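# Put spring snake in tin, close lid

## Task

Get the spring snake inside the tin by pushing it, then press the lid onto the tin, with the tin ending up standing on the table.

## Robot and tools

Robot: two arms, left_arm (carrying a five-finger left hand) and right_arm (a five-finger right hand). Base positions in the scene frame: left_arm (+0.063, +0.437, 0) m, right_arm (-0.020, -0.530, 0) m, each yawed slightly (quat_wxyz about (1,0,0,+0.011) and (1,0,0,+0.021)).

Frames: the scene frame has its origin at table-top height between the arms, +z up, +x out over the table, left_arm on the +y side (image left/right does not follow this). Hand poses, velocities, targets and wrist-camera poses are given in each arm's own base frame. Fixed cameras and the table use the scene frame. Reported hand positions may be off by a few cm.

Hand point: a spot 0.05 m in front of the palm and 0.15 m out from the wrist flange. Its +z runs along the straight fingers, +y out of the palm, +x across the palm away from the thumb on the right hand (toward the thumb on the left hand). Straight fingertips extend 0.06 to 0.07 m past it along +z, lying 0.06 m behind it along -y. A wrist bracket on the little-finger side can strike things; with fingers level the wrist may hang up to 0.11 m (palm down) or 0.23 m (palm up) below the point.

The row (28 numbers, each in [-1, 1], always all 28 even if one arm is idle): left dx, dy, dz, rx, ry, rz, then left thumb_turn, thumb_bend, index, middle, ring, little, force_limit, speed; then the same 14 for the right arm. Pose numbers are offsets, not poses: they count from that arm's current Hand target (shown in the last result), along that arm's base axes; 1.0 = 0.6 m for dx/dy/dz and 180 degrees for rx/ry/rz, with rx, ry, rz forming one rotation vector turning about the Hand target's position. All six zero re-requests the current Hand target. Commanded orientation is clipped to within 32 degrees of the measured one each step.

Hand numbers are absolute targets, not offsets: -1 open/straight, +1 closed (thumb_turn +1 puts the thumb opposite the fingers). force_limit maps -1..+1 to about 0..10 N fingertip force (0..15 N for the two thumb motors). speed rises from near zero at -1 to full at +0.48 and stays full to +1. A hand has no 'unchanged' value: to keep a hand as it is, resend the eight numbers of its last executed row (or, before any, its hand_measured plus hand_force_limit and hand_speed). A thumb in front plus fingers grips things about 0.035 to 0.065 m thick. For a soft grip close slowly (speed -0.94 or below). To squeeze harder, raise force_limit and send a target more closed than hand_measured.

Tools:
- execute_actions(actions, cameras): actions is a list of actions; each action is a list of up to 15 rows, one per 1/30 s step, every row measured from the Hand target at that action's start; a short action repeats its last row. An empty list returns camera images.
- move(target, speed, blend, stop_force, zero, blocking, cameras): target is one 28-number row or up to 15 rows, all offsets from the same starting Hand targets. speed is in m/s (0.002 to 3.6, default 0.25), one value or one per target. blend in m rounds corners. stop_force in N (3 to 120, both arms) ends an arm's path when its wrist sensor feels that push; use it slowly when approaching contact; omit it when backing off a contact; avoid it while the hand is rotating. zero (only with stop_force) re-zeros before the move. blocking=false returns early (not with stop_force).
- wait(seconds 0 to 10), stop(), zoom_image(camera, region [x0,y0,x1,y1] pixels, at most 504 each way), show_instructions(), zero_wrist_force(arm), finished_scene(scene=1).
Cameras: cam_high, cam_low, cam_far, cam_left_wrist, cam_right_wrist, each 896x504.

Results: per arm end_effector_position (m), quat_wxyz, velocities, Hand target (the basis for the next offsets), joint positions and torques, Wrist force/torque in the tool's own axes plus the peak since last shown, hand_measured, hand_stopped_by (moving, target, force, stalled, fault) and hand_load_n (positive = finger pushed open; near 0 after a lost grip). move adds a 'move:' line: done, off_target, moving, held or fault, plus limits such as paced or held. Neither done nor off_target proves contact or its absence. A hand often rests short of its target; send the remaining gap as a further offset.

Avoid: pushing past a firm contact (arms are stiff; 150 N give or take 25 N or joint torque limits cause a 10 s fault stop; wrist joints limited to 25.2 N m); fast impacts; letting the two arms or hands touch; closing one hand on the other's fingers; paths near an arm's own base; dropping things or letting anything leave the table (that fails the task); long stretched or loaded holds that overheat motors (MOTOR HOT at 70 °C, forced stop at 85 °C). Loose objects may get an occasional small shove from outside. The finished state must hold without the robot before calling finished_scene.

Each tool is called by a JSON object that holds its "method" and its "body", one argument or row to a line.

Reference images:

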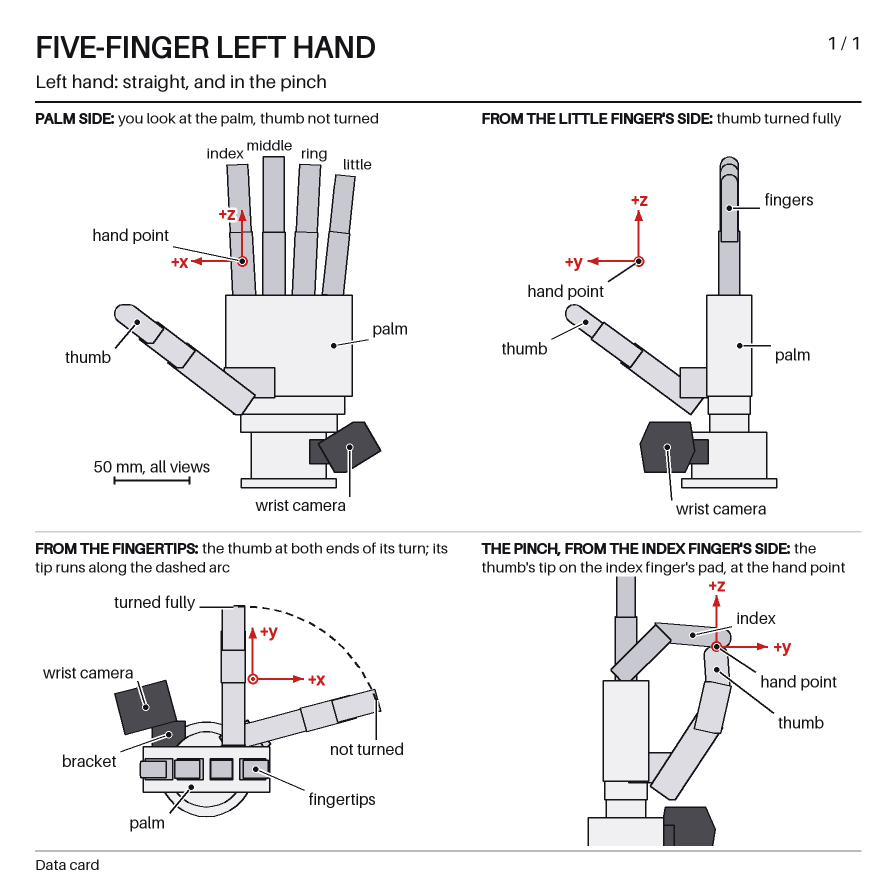

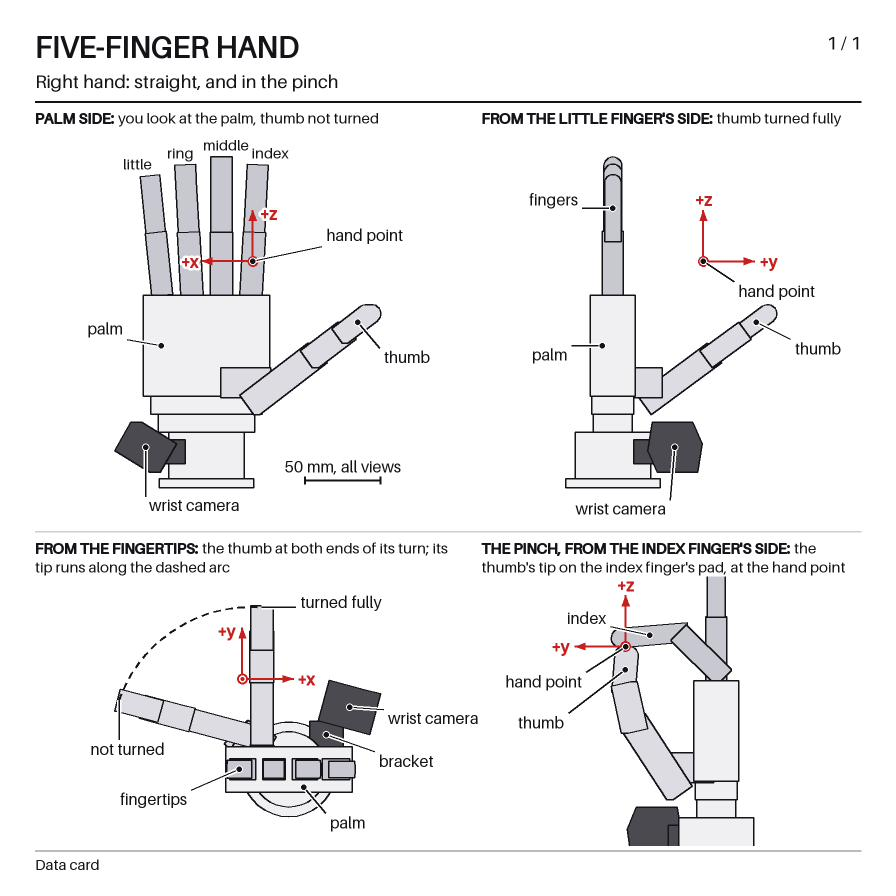

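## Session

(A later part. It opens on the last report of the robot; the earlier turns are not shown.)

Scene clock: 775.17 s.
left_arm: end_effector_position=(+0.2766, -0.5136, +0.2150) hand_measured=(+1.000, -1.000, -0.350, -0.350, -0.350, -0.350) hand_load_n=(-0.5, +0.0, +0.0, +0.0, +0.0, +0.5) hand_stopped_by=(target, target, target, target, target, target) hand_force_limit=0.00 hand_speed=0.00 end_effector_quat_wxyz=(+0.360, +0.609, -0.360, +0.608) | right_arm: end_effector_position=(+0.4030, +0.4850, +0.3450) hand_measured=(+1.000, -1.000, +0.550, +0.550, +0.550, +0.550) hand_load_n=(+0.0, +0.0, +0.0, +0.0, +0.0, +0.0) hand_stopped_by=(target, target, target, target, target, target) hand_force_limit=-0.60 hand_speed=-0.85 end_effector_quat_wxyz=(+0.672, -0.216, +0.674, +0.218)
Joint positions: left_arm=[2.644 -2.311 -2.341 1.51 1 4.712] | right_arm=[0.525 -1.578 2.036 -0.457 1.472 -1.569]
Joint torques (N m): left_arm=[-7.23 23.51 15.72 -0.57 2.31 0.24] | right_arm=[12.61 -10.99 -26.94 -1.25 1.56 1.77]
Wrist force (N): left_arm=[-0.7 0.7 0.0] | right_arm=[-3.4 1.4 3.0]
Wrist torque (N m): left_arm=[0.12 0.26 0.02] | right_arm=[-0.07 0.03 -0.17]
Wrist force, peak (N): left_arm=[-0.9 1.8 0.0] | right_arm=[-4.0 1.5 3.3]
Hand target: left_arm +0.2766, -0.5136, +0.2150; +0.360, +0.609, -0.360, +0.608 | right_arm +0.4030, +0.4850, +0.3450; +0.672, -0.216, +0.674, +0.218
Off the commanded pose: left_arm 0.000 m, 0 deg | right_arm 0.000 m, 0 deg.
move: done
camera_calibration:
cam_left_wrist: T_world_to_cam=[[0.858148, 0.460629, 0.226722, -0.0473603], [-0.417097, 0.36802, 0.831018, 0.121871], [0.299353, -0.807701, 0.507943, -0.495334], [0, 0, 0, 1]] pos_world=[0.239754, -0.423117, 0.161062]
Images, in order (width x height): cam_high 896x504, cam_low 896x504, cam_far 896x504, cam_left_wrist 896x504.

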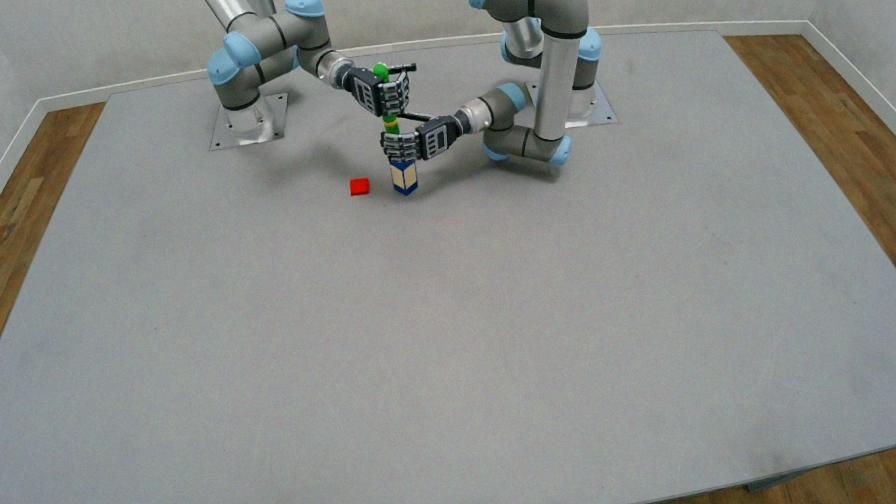

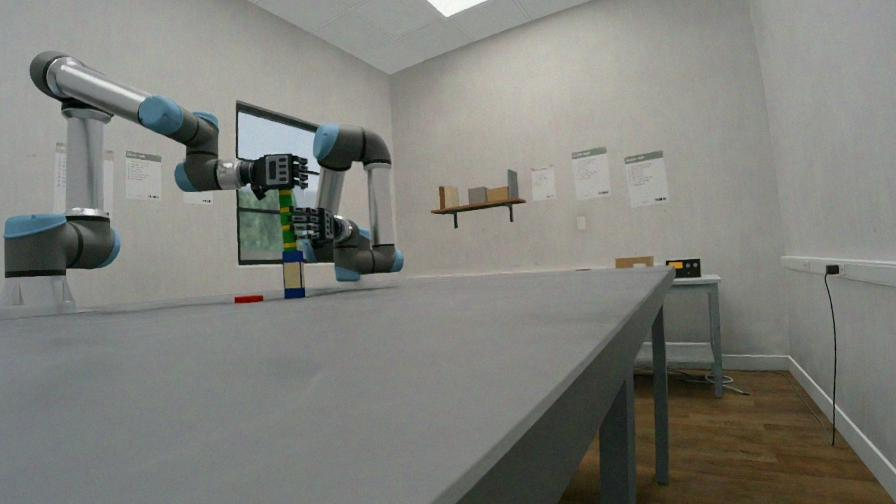

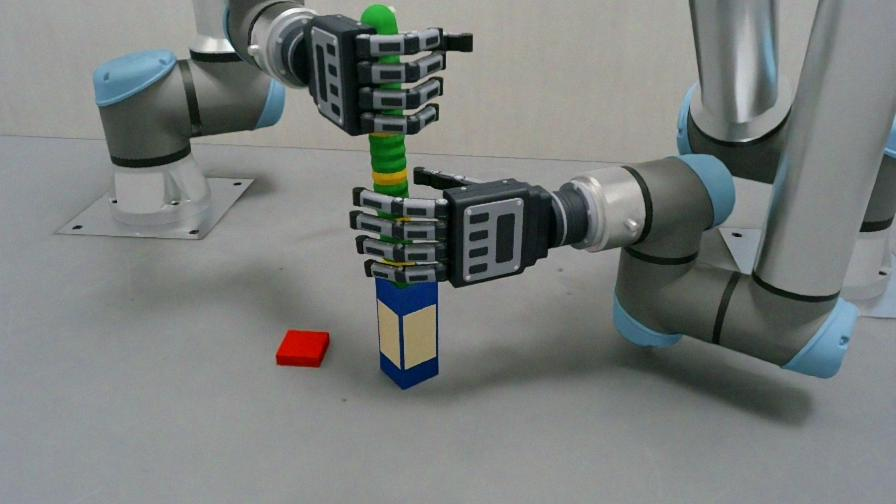

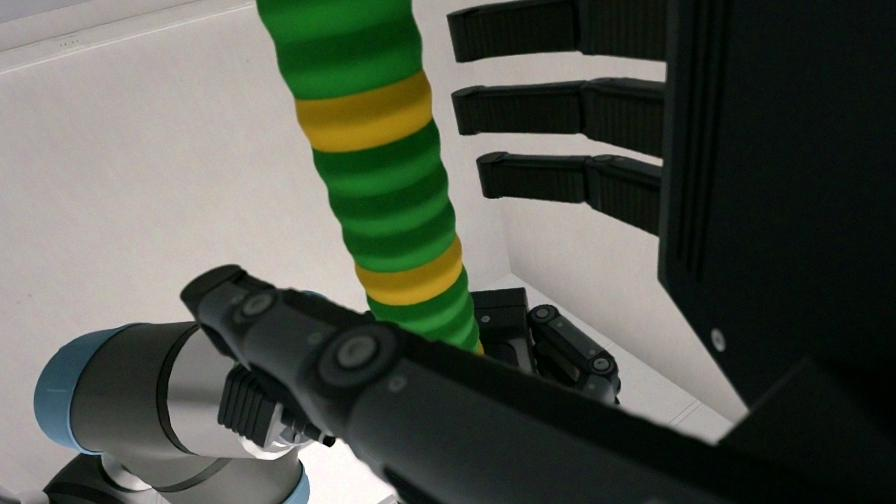

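{"method": "move", "body": {
  "target": [0,0,0,0,0,0,1,0.1,0.3,0.3,0.3,0.3,-0.5,-0.86,0,0,0,0,0,0,1,-1,0.55,0.55,0.55,0.55,-0.6,-0.85],
  "cameras": ["cam_far","cam_high","cam_left_wrist","cam_low"]
}}

Scene clock: 782.33 s.
left_arm: end_effector_position=(+0.2766, -0.5136, +0.2150) hand_measured=(+1.000, -0.738, +0.206, +0.168, +0.246, +0.300) hand_load_n=(+3.0, +10.0, +2.0, +2.0, +4.0, +0.0) hand_stopped_by=(target, force, force, force, force, target) hand_force_limit=-0.50 hand_speed=-0.86 end_effector_quat_wxyz=(+0.360, +0.609, -0.360, +0.608) | right_arm: end_effector_position=(+0.4030, +0.4850, +0.3450) hand_measured=(+1.000, -1.000, +0.550, +0.550, +0.550, +0.550) hand_load_n=(+0.0, +0.0, +0.0, +0.0, +0.0, +0.0) hand_stopped_by=(target, target, target, target, target, target) hand_force_limit=-0.60 hand_speed=-0.85 end_effector_quat_wxyz=(+0.672, -0.216, +0.674, +0.218)
Joint positions: left_arm=[2.644 -2.311 -2.341 1.51 1 4.712] | right_arm=[0.525 -1.578 2.036 -0.457 1.472 -1.569]
Joint torques (N m): left_arm=[-7.46 23.48 11.75 1.25 1.54 0.27] | right_arm=[11.73 -10.92 -26.75 -1.14 1.34 1.97]
Wrist force (N): left_arm=[-0.6 0.7 0.2] | right_arm=[-3.3 1.3 3.3]
Wrist torque (N m): left_arm=[0.12 0.26 0.03] | right_arm=[-0.08 0.02 -0.16]
Wrist force, peak (N): left_arm=[-0.8 0.9 -0.3] | right_arm=[-3.8 1.2 3.6]
Hand target: left_arm +0.2766, -0.5136, +0.2150; +0.360, +0.609, -0.360, +0.608 | right_arm +0.4030, +0.4850, +0.3450; +0.672, -0.216, +0.674, +0.218
Off the commanded pose: left_arm 0.000 m, 0 deg | right_arm 0.000 m, 0 deg.
move: done
camera_calibration:
cam_left_wrist: T_world_to_cam=[[0.858148, 0.460629, 0.226722, -0.0473143], [-0.417097, 0.36802, 0.831018, 0.121907], [0.299353, -0.807701, 0.507943, -0.495414], [0, 0, 0, 1]] pos_world=[0.239754, -0.423217, 0.161062]
Images, in order (width x height): cam_high 896x504, cam_low 896x504, cam_far 896x504, cam_left_wrist 896x504.

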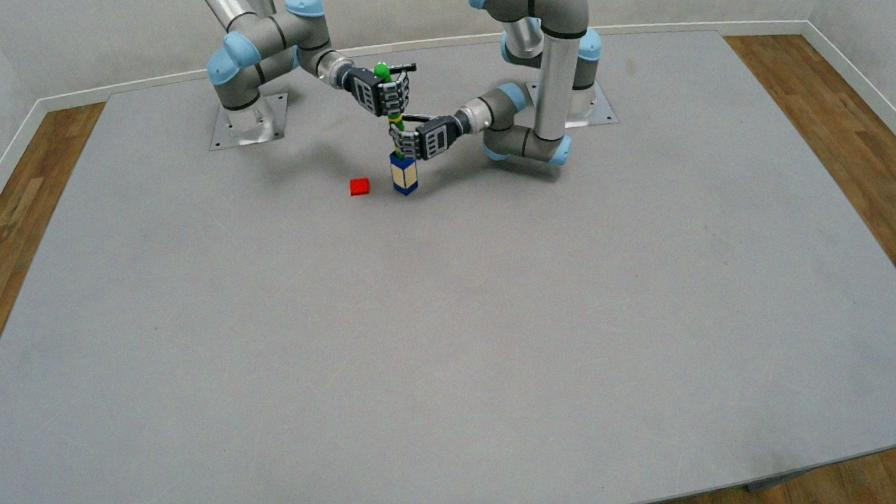

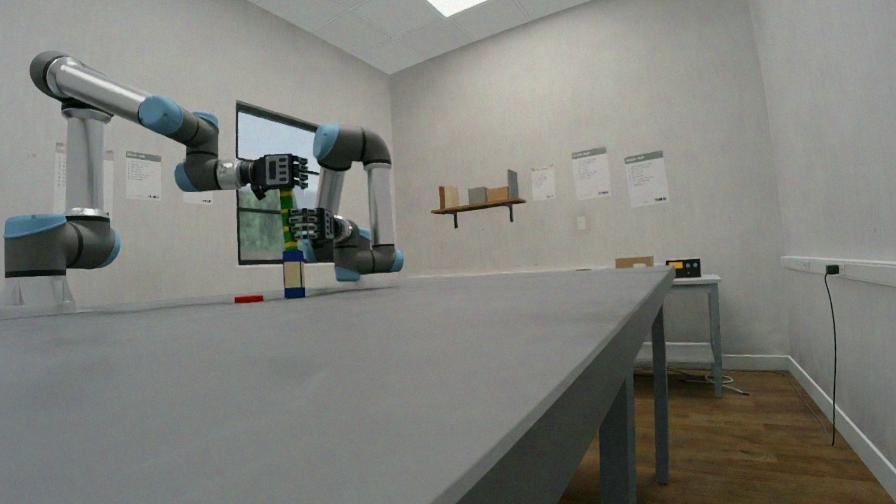

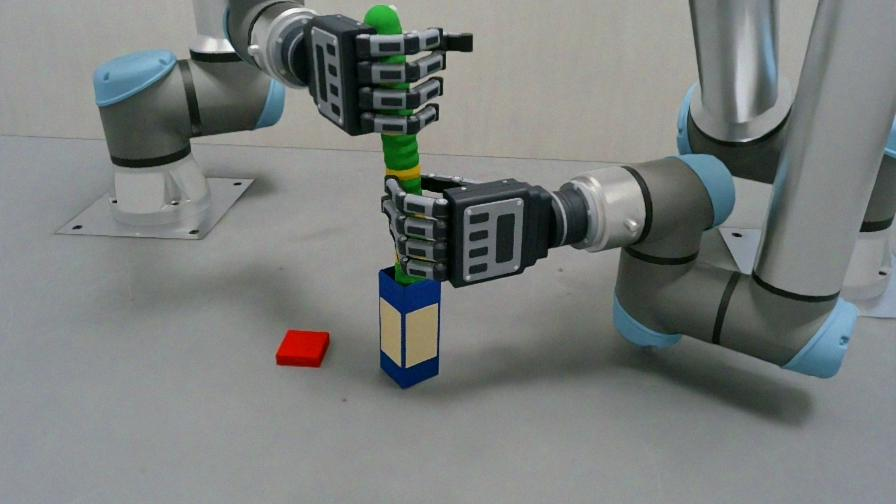

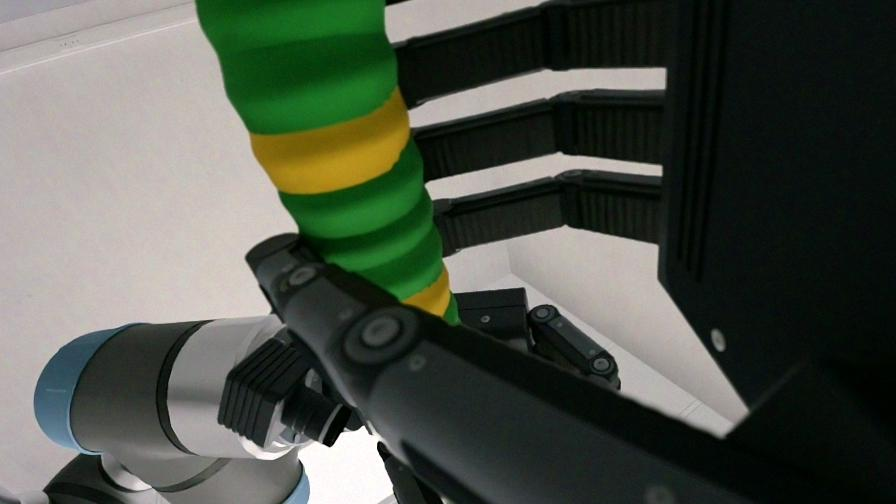

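{"method": "move", "body": {
  "target": [0,0,0,0,0,0,1,0.1,0.3,0.3,0.3,0.3,-0.5,-0.86,0,0,0,0,0,0,1,-1,-0.5,-0.5,-0.5,-0.5,-0.5,-0.5]
}}

{"method": "move", "body": {
  "target": [
    [0,0,0,0,0,0,1,0.1,0.3,0.3,0.3,0.3,-0.5,-0.86,-0.0084,-0.1998,0.0333,0,0,0,1,-1,-0.5,-0.5,-0.5,-0.5,-0.5,-0.5],
    [0,0,0,0,0,0,1,0.1,0.3,0.3,0.3,0.3,-0.5,-0.86,-0.035,-0.2472,0.0,-0.4996,0.021,0,1,-1,-0.5,-0.5,-0.5,-0.5,-0.5,-0.5],
    [0,0,0,0,0,0,1,0.1,0.3,0.3,0.3,0.3,-0.5,-0.86,-0.0517,-0.2472,-0.325,-0.4996,0.021,0,1,-1,-0.5,-0.5,-0.5,-0.5,-0.5,-0.5]
  ],
  "speed": 0.25,
  "blend": [0.03,0.02,0],
  "cameras": ["cam_far","cam_high","cam_right_wrist","cam_low"]
}}

Scene clock: 808.33 s.
left_arm: end_effector_position=(+0.2766, -0.5136, +0.2150) hand_measured=(+1.000, -0.738, +0.206, +0.168, +0.246, +0.300) hand_load_n=(+3.0, +10.0, +2.5, +2.0, +4.0, +0.0) hand_stopped_by=(target, force, force, force, force, target) hand_force_limit=-0.50 hand_speed=-0.86 end_effector_quat_wxyz=(+0.360, +0.609, -0.360, +0.608) | right_arm: end_effector_position=(+0.4030, +0.4850, +0.3450) hand_measured=(+1.000, -1.000, -0.500, -0.500, -0.500, -0.500) hand_load_n=(+0.0, +0.0, +0.0, +0.0, -0.5, -0.5) hand_stopped_by=(target, target, target, target, target, target) hand_force_limit=-0.50 hand_speed=-0.50 end_effector_quat_wxyz=(+0.672, -0.216, +0.674, +0.218)
Joint positions: left_arm=[2.644 -2.311 -2.341 1.51 1 4.712] | right_arm=[0.525 -1.578 2.036 -0.457 1.472 -1.569]
Joint torques (N m): left_arm=[-4.59 23.69 3.31 2.13 0.51 0.05] | right_arm=[12.33 -11.21 -26.81 -1.26 1.43 1.94]
Wrist force (N): left_arm=[-0.7 0.7 0.0] | right_arm=[-3.4 1.4 3.3]
Wrist torque (N m): left_arm=[0.13 0.28 0.02] | right_arm=[-0.07 0.04 -0.16]
Wrist force, peak (N): left_arm=[-0.9 0.8 0.1] | right_arm=[-3.9 1.4 3.4]
Hand target: left_arm +0.2766, -0.5136, +0.2150; +0.360, +0.609, -0.360, +0.608 | right_arm +0.4030, +0.4850, +0.3450; +0.672, -0.216, +0.674, +0.218
Off the commanded pose: left_arm 0.000 m, 0 deg | right_arm 0.000 m, 0 deg.
move: done

Scene clock: 813.37 s.
left_arm: end_effector_position=(+0.2766, -0.5136, +0.2150) hand_measured=(+1.000, -0.738, +0.206, +0.168, +0.246, +0.300) hand_load_n=(+3.0, +10.0, +2.0, +2.0, +3.5, +0.0) hand_stopped_by=(target, force, force, force, force, target) hand_force_limit=-0.50 hand_speed=-0.86 end_effector_quat_wxyz=(+0.360, +0.609, -0.360, +0.608) | right_arm: end_effector_position=(+0.3720, +0.3366, +0.1501) hand_measured=(+1.000, -1.000, -0.500, -0.500, -0.500, -0.500) hand_load_n=(+0.0, +0.0, +0.0, -0.5, +0.5, +0.0) hand_stopped_by=(target, target, target, target, target, target) hand_force_limit=-0.50 hand_speed=-0.50 end_effector_quat_wxyz=(-0.303, +0.622, -0.650, +0.316)
Joint positions: left_arm=[2.644 -2.311 -2.341 1.51 1 4.712] | right_arm=[0.616 -1.417 1.837 0.362 2.073 -2.694]
Joint torques (N m): left_arm=[-2.67 23.53 -6.58 2.15 -0.82 0.17] | right_arm=[12.36 -15.69 -10.32 -0.69 -0.3 -1.39]
Wrist force (N): left_arm=[-0.7 0.6 0.2] | right_arm=[1.6 -1.6 1.6]
Wrist torque (N m): left_arm=[0.12 0.30 0.03] | right_arm=[0.07 -0.02 0.10]
Wrist force, peak (N): left_arm=[-0.9 0.8 0.2] | right_arm=[-3.3 2.5 4.3]
Hand target: left_arm +0.2766, -0.5136, +0.2150; +0.360, +0.609, -0.360, +0.608 | right_arm +0.3720, +0.3366, +0.1500; -0.303, +0.622, -0.650, +0.316
Off the commanded pose: left_arm 0.000 m, 0 deg | right_arm 0.000 m, 0 deg.
move: done
camera_calibration:
cam_right_wrist: T_world_to_cam=[[-0.61449, -0.236916, -0.752511, 0.419957], [-0.539439, 0.8222, 0.181642, -0.106675], [0.575681, 0.517551, -0.633035, -0.179676], [0, 0, 0, 1]] pos_world=[0.303951, 0.280194, 0.221658]
Images, in order (width x height): cam_high 896x504, cam_low 896x504, cam_far 896x504, cam_right_wrist 896x504.

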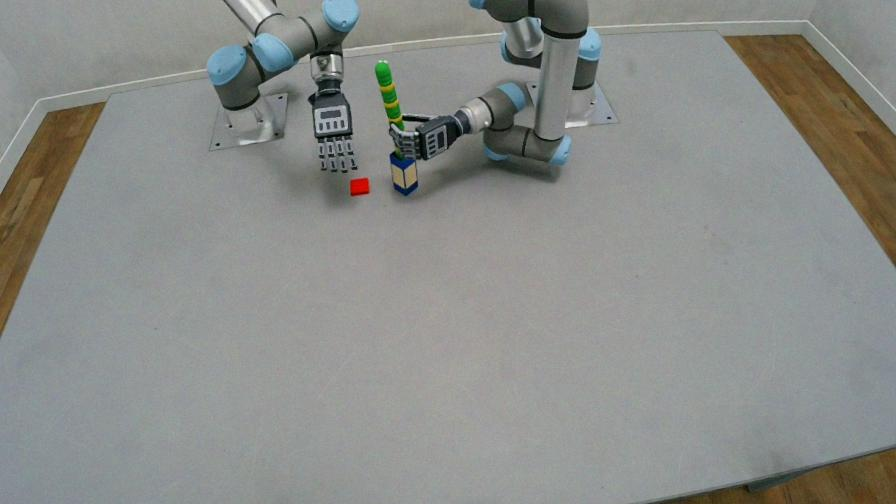

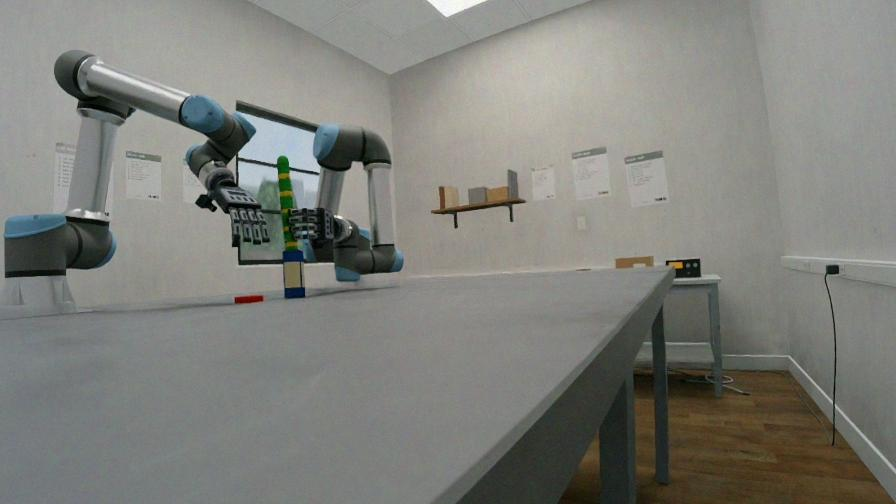

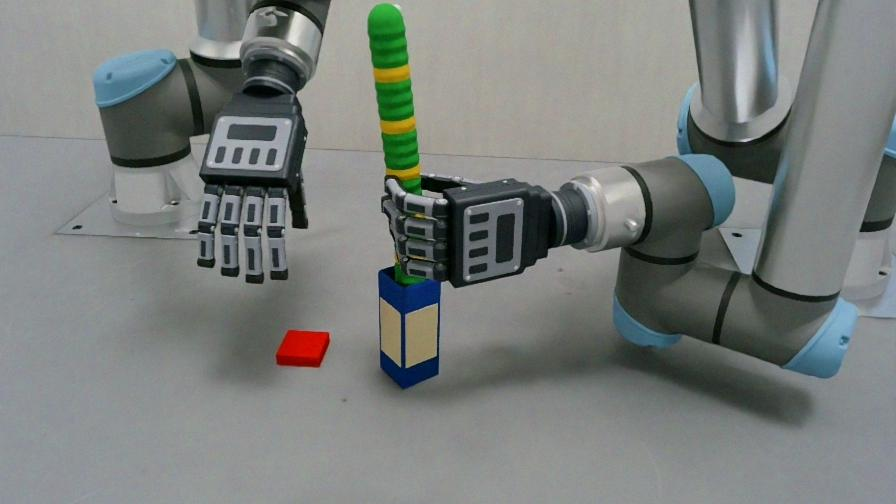

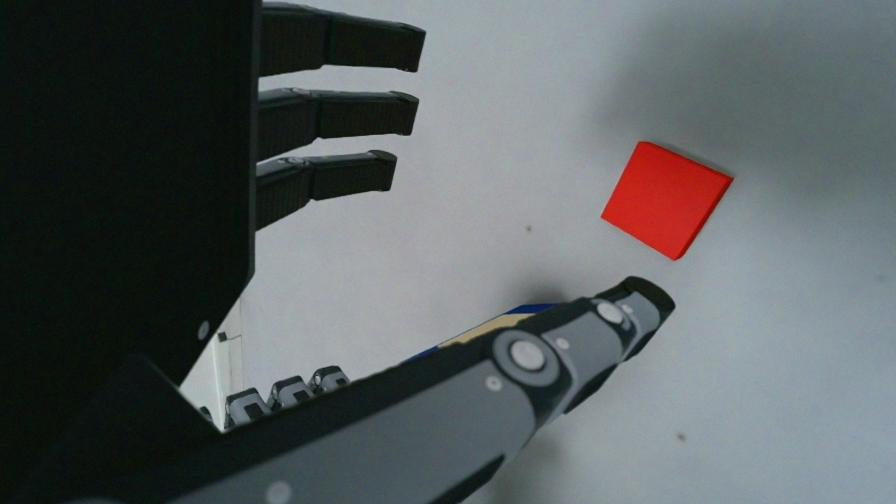

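{"method": "move", "body": {
  "target": [0,0,0,0,0,0,1,0.1,0.3,0.3,0.3,0.3,-0.5,-0.86,0.0067,0.0015,-0.15,0,0,0,1,-1,-0.5,-0.5,-0.5,-0.5,-0.5,-0.5],
  "speed": 0.15,
  "cameras": ["cam_far","cam_high","cam_right_wrist","cam_low"]
}}

{"method": "zoom_image", "body": {
  "camera": "cam_far",
  "region": [180, 200, 400, 400]
}}

{"method": "zoom_image", "body": {
  "camera": "cam_right_wrist",
  "region": [400, 100, 760, 420]
}}

{"method": "zoom_image", "body": {
  "camera": "cam_low",
  "region": [200, 200, 320, 320]
}}

Scene clock: 836.57 s.
left_arm: end_effector_position=(+0.2766, -0.5136, +0.2150) hand_measured=(+1.000, -0.738, +0.206, +0.168, +0.246, +0.300) hand_load_n=(+3.0, +10.0, +2.0, +2.0, +4.0, +0.0) hand_stopped_by=(target, force, force, force, force, target) hand_force_limit=-0.50 hand_speed=-0.86 end_effector_quat_wxyz=(+0.360, +0.609, -0.360, +0.608) | right_arm: end_effector_position=(+0.3760, +0.3375, +0.0601) hand_measured=(+1.000, -1.000, -0.500, -0.500, -0.500, -0.500) hand_load_n=(+0.0, +0.0, +0.0, +0.0, +0.0, +0.0) hand_stopped_by=(target, target, target, target, target, target) hand_force_limit=-0.50 hand_speed=-0.50 end_effector_quat_wxyz=(-0.303, +0.622, -0.650, +0.316)
Joint positions: left_arm=[2.644 -2.311 -2.341 1.51 1 4.712] | right_arm=[0.611 -1.296 1.951 0.126 2.07 -2.698]
Joint torques (N m): left_arm=[0.07 23.32 -7.57 2.21 -1.48 0.15] | right_arm=[-10.6 -18.55 -8 -0.53 -0.69 -1.53]
Wrist force (N): left_arm=[-0.7 0.4 0.1] | right_arm=[1.4 -1.5 1.5]
Wrist torque (N m): left_arm=[0.08 0.28 0.04] | right_arm=[0.07 0.02 0.12]
Wrist force, peak (N): left_arm=[-0.9 0.9 0.1] | right_arm=[1.2 -2.5 1.0]
Hand target: left_arm +0.2766, -0.5136, +0.2150; +0.360, +0.609, -0.360, +0.608 | right_arm +0.3760, +0.3375, +0.0600; -0.303, +0.622, -0.650, +0.316
Off the commanded pose: left_arm 0.000 m, 0 deg | right_arm 0.000 m, 0 deg.
move: done
camera_calibration:
cam_right_wrist: T_world_to_cam=[[-0.61452, -0.236957, -0.752473, 0.354918], [-0.539475, 0.82217, 0.181668, -0.0888927], [0.575614, 0.517579, -0.633072, -0.239401], [0, 0, 0, 1]] pos_world=[0.307951, 0.281094, 0.131658]
Images, in order (width x height): cam_high 896x504, cam_low 896x504, cam_far 896x504, cam_right_wrist 896x504.

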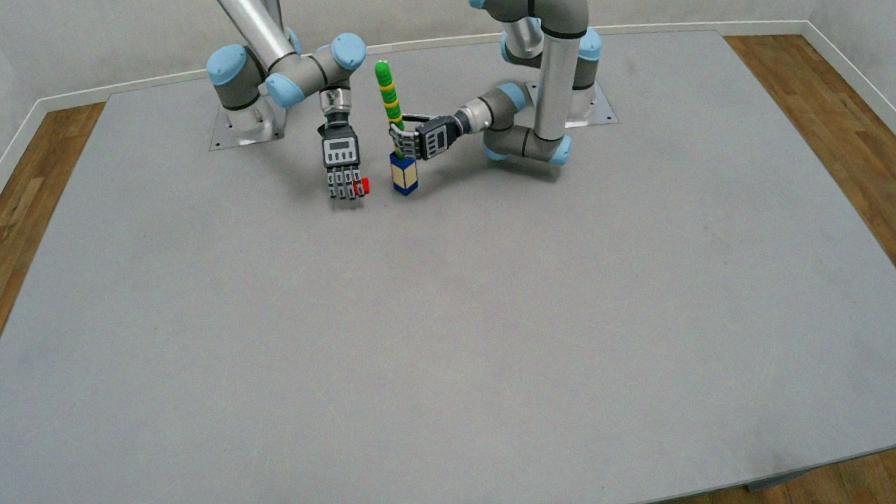

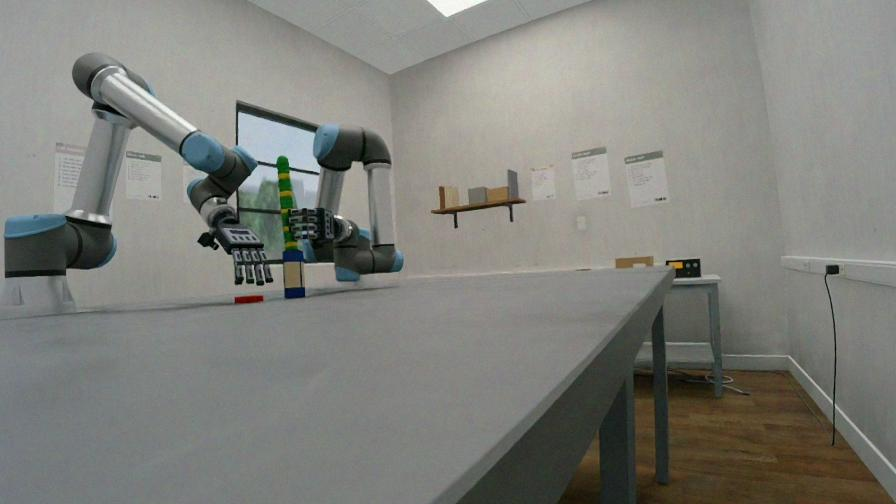

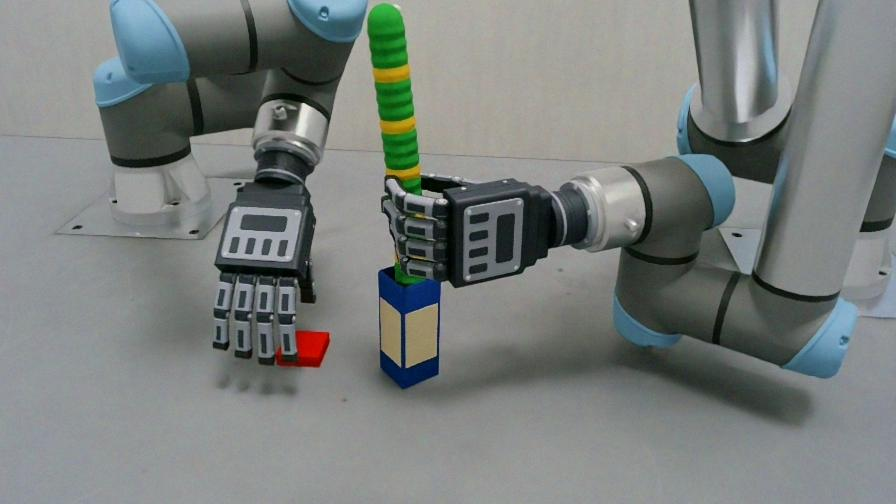

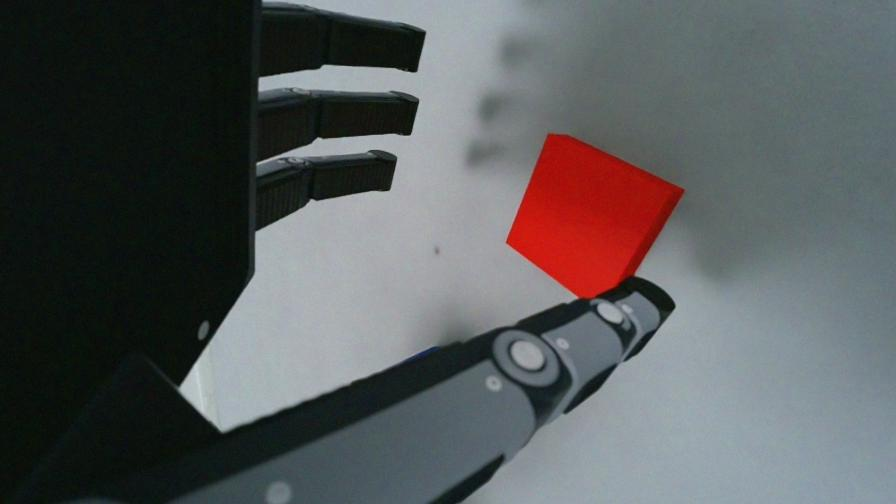

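Scaled by 2.291 from the camera's 896x504 image, which has a finer 1280x720 frame.

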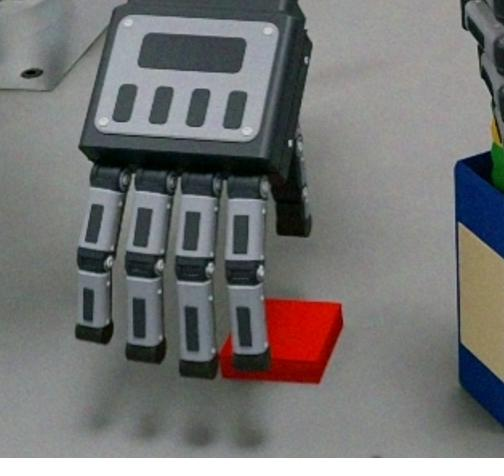

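Scaled by 1.400 from the camera's 896x504 image, which has a finer 1280x720 frame.

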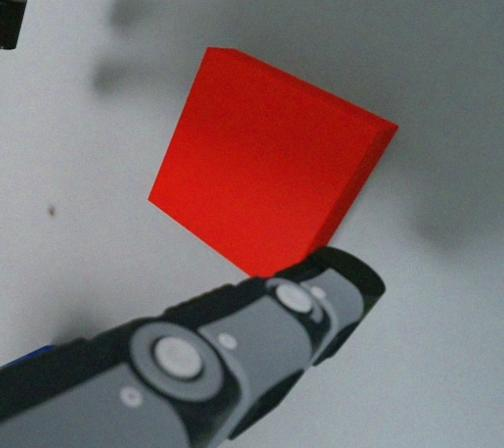

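Scaled by 4.200 from the camera's 896x504 image, which has a finer 1280x720 frame.

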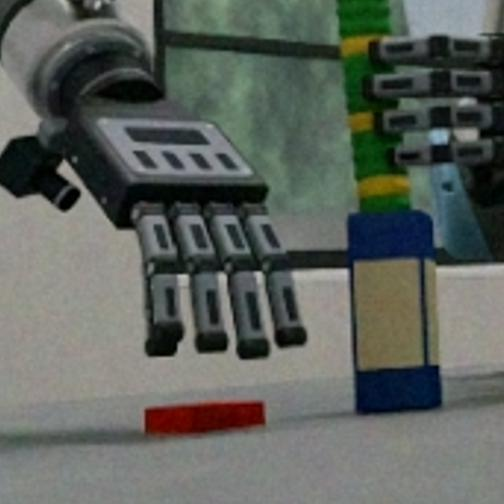

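{"method": "move", "body": {
  "target": [0,0,0,0,0,0,1,0.1,0.3,0.3,0.3,0.3,-0.5,-0.86,0.0007,-0.0034,0,-0.0006,-0.0139,0,1,-1,-0.5,-1,-1,-1,-0.5,-0.5],
  "speed": 0.1
}}

{"method": "move", "body": {
  "target": [0,0,0,0,0,0,1,0.1,0.3,0.3,0.3,0.3,-0.5,-0.86,0,0,-0.0692,0,0,0,1,-1,-0.5,-1,-1,-1,-0.5,-0.5],
  "speed": 0.04,
  "stop_force": 4,
  "cameras": ["cam_far","cam_high","cam_right_wrist","cam_low"]
}}

{"method": "zoom_image", "body": {
  "camera": "cam_far",
  "region": [180, 200, 400, 400]
}}

{"method": "zoom_image", "body": {
  "camera": "cam_low",
  "region": [200, 200, 320, 320]
}}

Scene clock: 898.93 s.
left_arm: end_effector_position=(+0.2766, -0.5136, +0.2150) hand_measured=(+1.000, -0.738, +0.206, +0.168, +0.246, +0.300) hand_load_n=(+3.0, +10.0, +2.5, +1.5, +4.0, +0.0) hand_stopped_by=(target, force, force, force, force, target) hand_force_limit=-0.50 hand_speed=-0.86 end_effector_quat_wxyz=(+0.360, +0.609, -0.360, +0.608) | right_arm: end_effector_position=(+0.3764, +0.3355, +0.0600) hand_measured=(+1.000, -1.000, -0.500, -1.000, -1.000, -1.000) hand_load_n=(+0.0, +0.0, +0.0, +0.0, +0.0, +0.0) hand_stopped_by=(target, target, target, target, target, target) hand_force_limit=-0.50 hand_speed=-0.50 end_effector_quat_wxyz=(-0.316, +0.615, -0.643, +0.330)
Joint positions: left_arm=[2.644 -2.311 -2.341 1.51 1 4.712] | right_arm=[0.621 -1.308 1.982 0.065 2.095 -2.712]
Joint torques (N m): left_arm=[0.55 24.22 -7.96 2.17 -1.4 0.04] | right_arm=[13.36 -40.14 -8.16 -0.63 1.94 -1.43]
Wrist force (N): left_arm=[-0.7 0.5 0.0] | right_arm=[1.3 -1.3 1.7]
Wrist torque (N m): left_arm=[0.10 0.28 0.03] | right_arm=[0.12 0.03 0.13]
Wrist force, peak (N): left_arm=[-1.0 0.8 0.0] | right_arm=[1.6 -1.6 2.0]
Hand target: left_arm +0.2766, -0.5136, +0.2150; +0.360, +0.609, -0.360, +0.608 | right_arm +0.3764, +0.3355, +0.0600; -0.316, +0.615, -0.643, +0.330
Off the commanded pose: left_arm 0.000 m, 0 deg | right_arm 0.000 m, 0 deg.
move: done

Scene clock: 901.13 s.
left_arm: end_effector_position=(+0.2766, -0.5136, +0.2150) hand_measured=(+1.000, -0.738, +0.206, +0.168, +0.246, +0.300) hand_load_n=(+3.0, +9.5, +2.0, +2.0, +3.5, +0.0) hand_stopped_by=(target, force, force, force, force, target) hand_force_limit=-0.50 hand_speed=-0.86 end_effector_quat_wxyz=(+0.360, +0.609, -0.360, +0.608) | right_arm: end_effector_position=(+0.3764, +0.3355, +0.0216) hand_measured=(+1.000, -1.000, -0.500, -1.000, -1.000, -1.000) hand_load_n=(+0.0, -0.5, +0.0, +0.0, +0.0, +0.0) hand_stopped_by=(target, target, target, target, target, target) hand_force_limit=-0.50 hand_speed=-0.50 end_effector_quat_wxyz=(-0.316, +0.615, -0.643, +0.330)
Joint positions: left_arm=[2.644 -2.311 -2.341 1.51 1 4.712] | right_arm=[0.621 -1.243 2.019 -0.038 2.095 -2.712]
Joint torques (N m): left_arm=[-0.77 23.48 -8.25 1.99 -1.49 0.04] | right_arm=[5.48 -41.52 -21.37 1.83 -0.68 -1.55]
Wrist force (N): left_arm=[-0.7 0.6 -0.1] | right_arm=[1.5 -1.7 1.5]
Wrist torque (N m): left_arm=[0.12 0.27 0.04] | right_arm=[0.10 0.01 0.10]
Wrist force, peak (N): left_arm=[-0.9 0.8 0.1] | right_arm=[0.3 -32.2 -20.6]
Hand target: left_arm +0.2766, -0.5136, +0.2150; +0.360, +0.609, -0.360, +0.608 | right_arm +0.3764, +0.3355, +0.0216; -0.316, +0.615, -0.643, +0.330 (not the last commanded pose)
Off the commanded pose: left_arm 0.000 m, 0 deg | right_arm 0.003 m, 0 deg.
move: contact (right_arm)
camera_calibration:
cam_right_wrist: T_world_to_cam=[[-0.581209, -0.238441, -0.778037, 0.314272], [-0.546854, 0.82248, 0.15645, -0.0767227], [0.602616, 0.516403, -0.608425, -0.273146], [0, 0, 0, 1]] pos_world=[0.305304, 0.279092, 0.0903292]
Images, in order (width x height): cam_high 896x504, cam_low 896x504, cam_far 896x504, cam_right_wrist 896x504.

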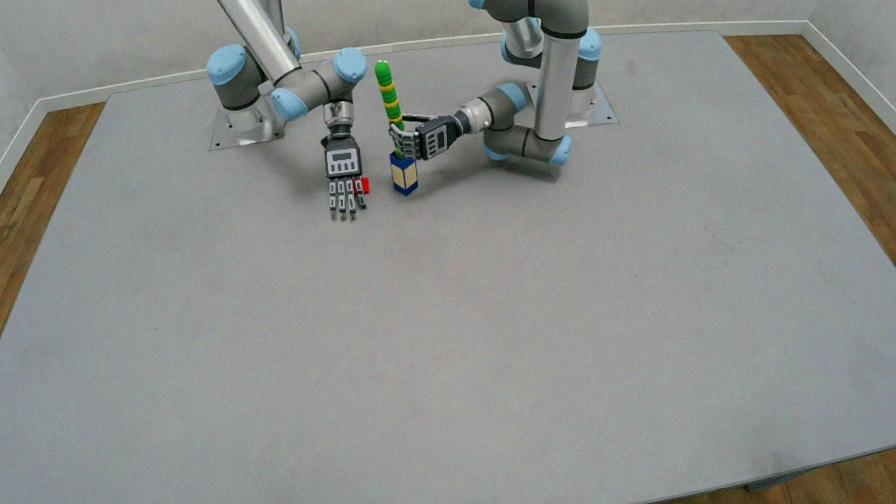

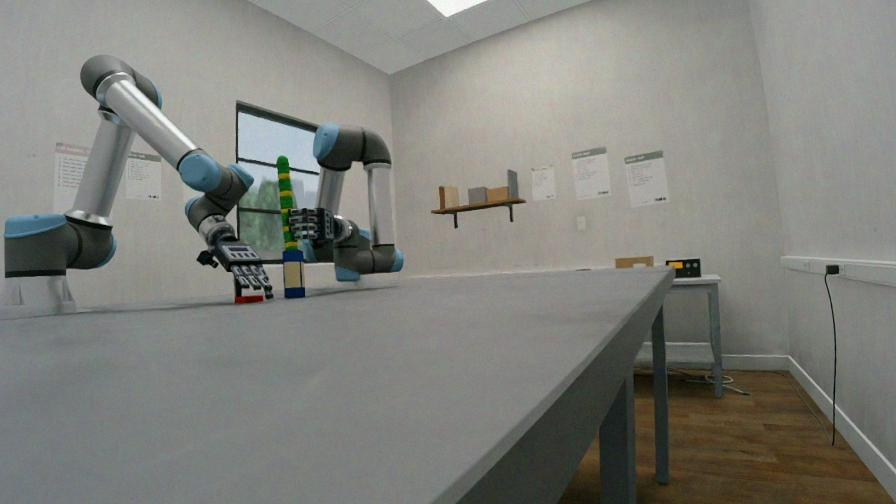

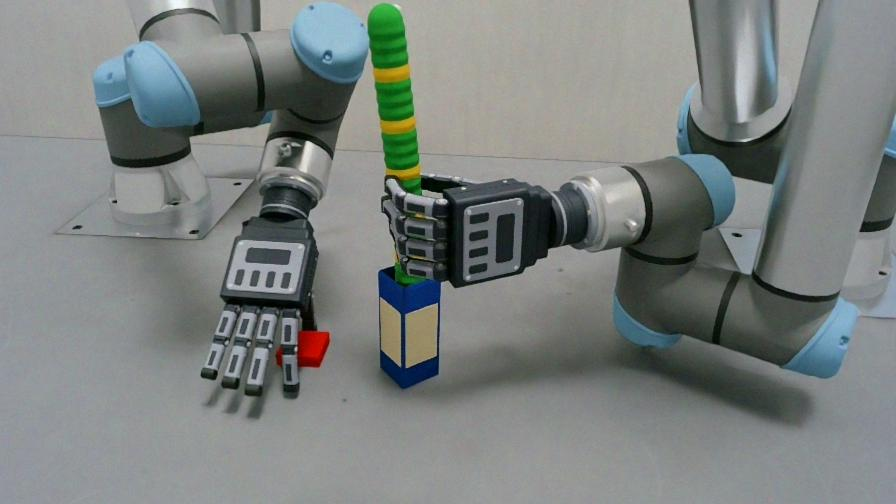

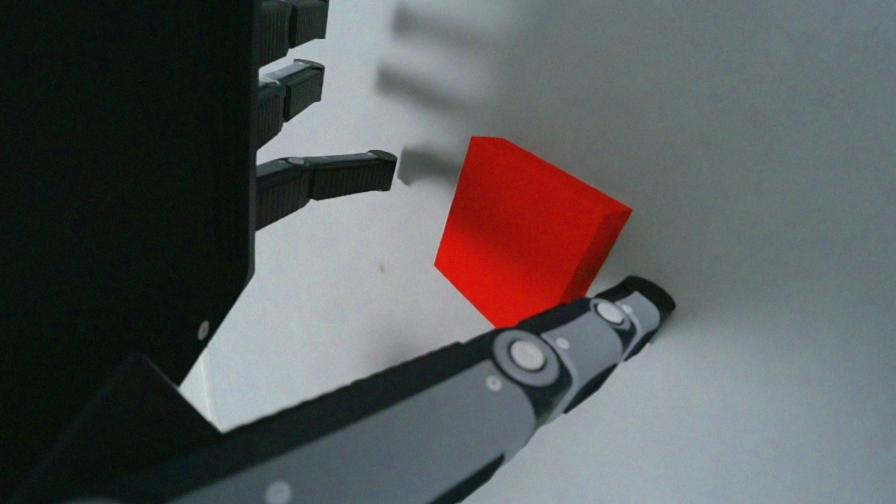

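Scaled by 2.291 from the camera's 896x504 image, which has a finer 1280x720 frame.

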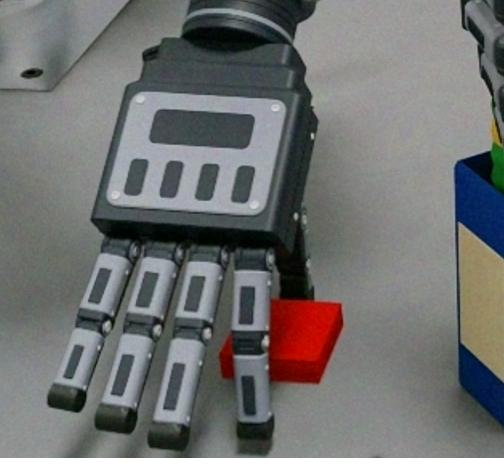

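Scaled by 4.200 from the camera's 896x504 image, which has a finer 1280x720 frame.

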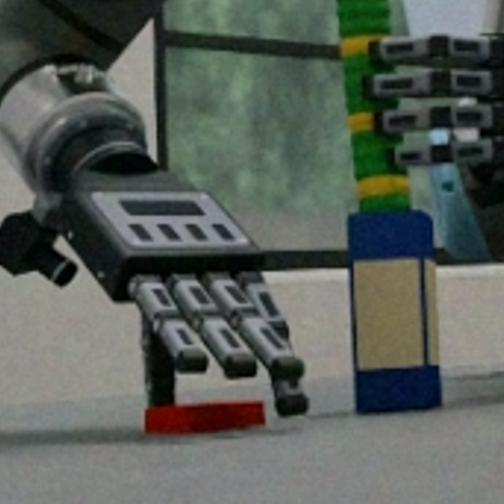

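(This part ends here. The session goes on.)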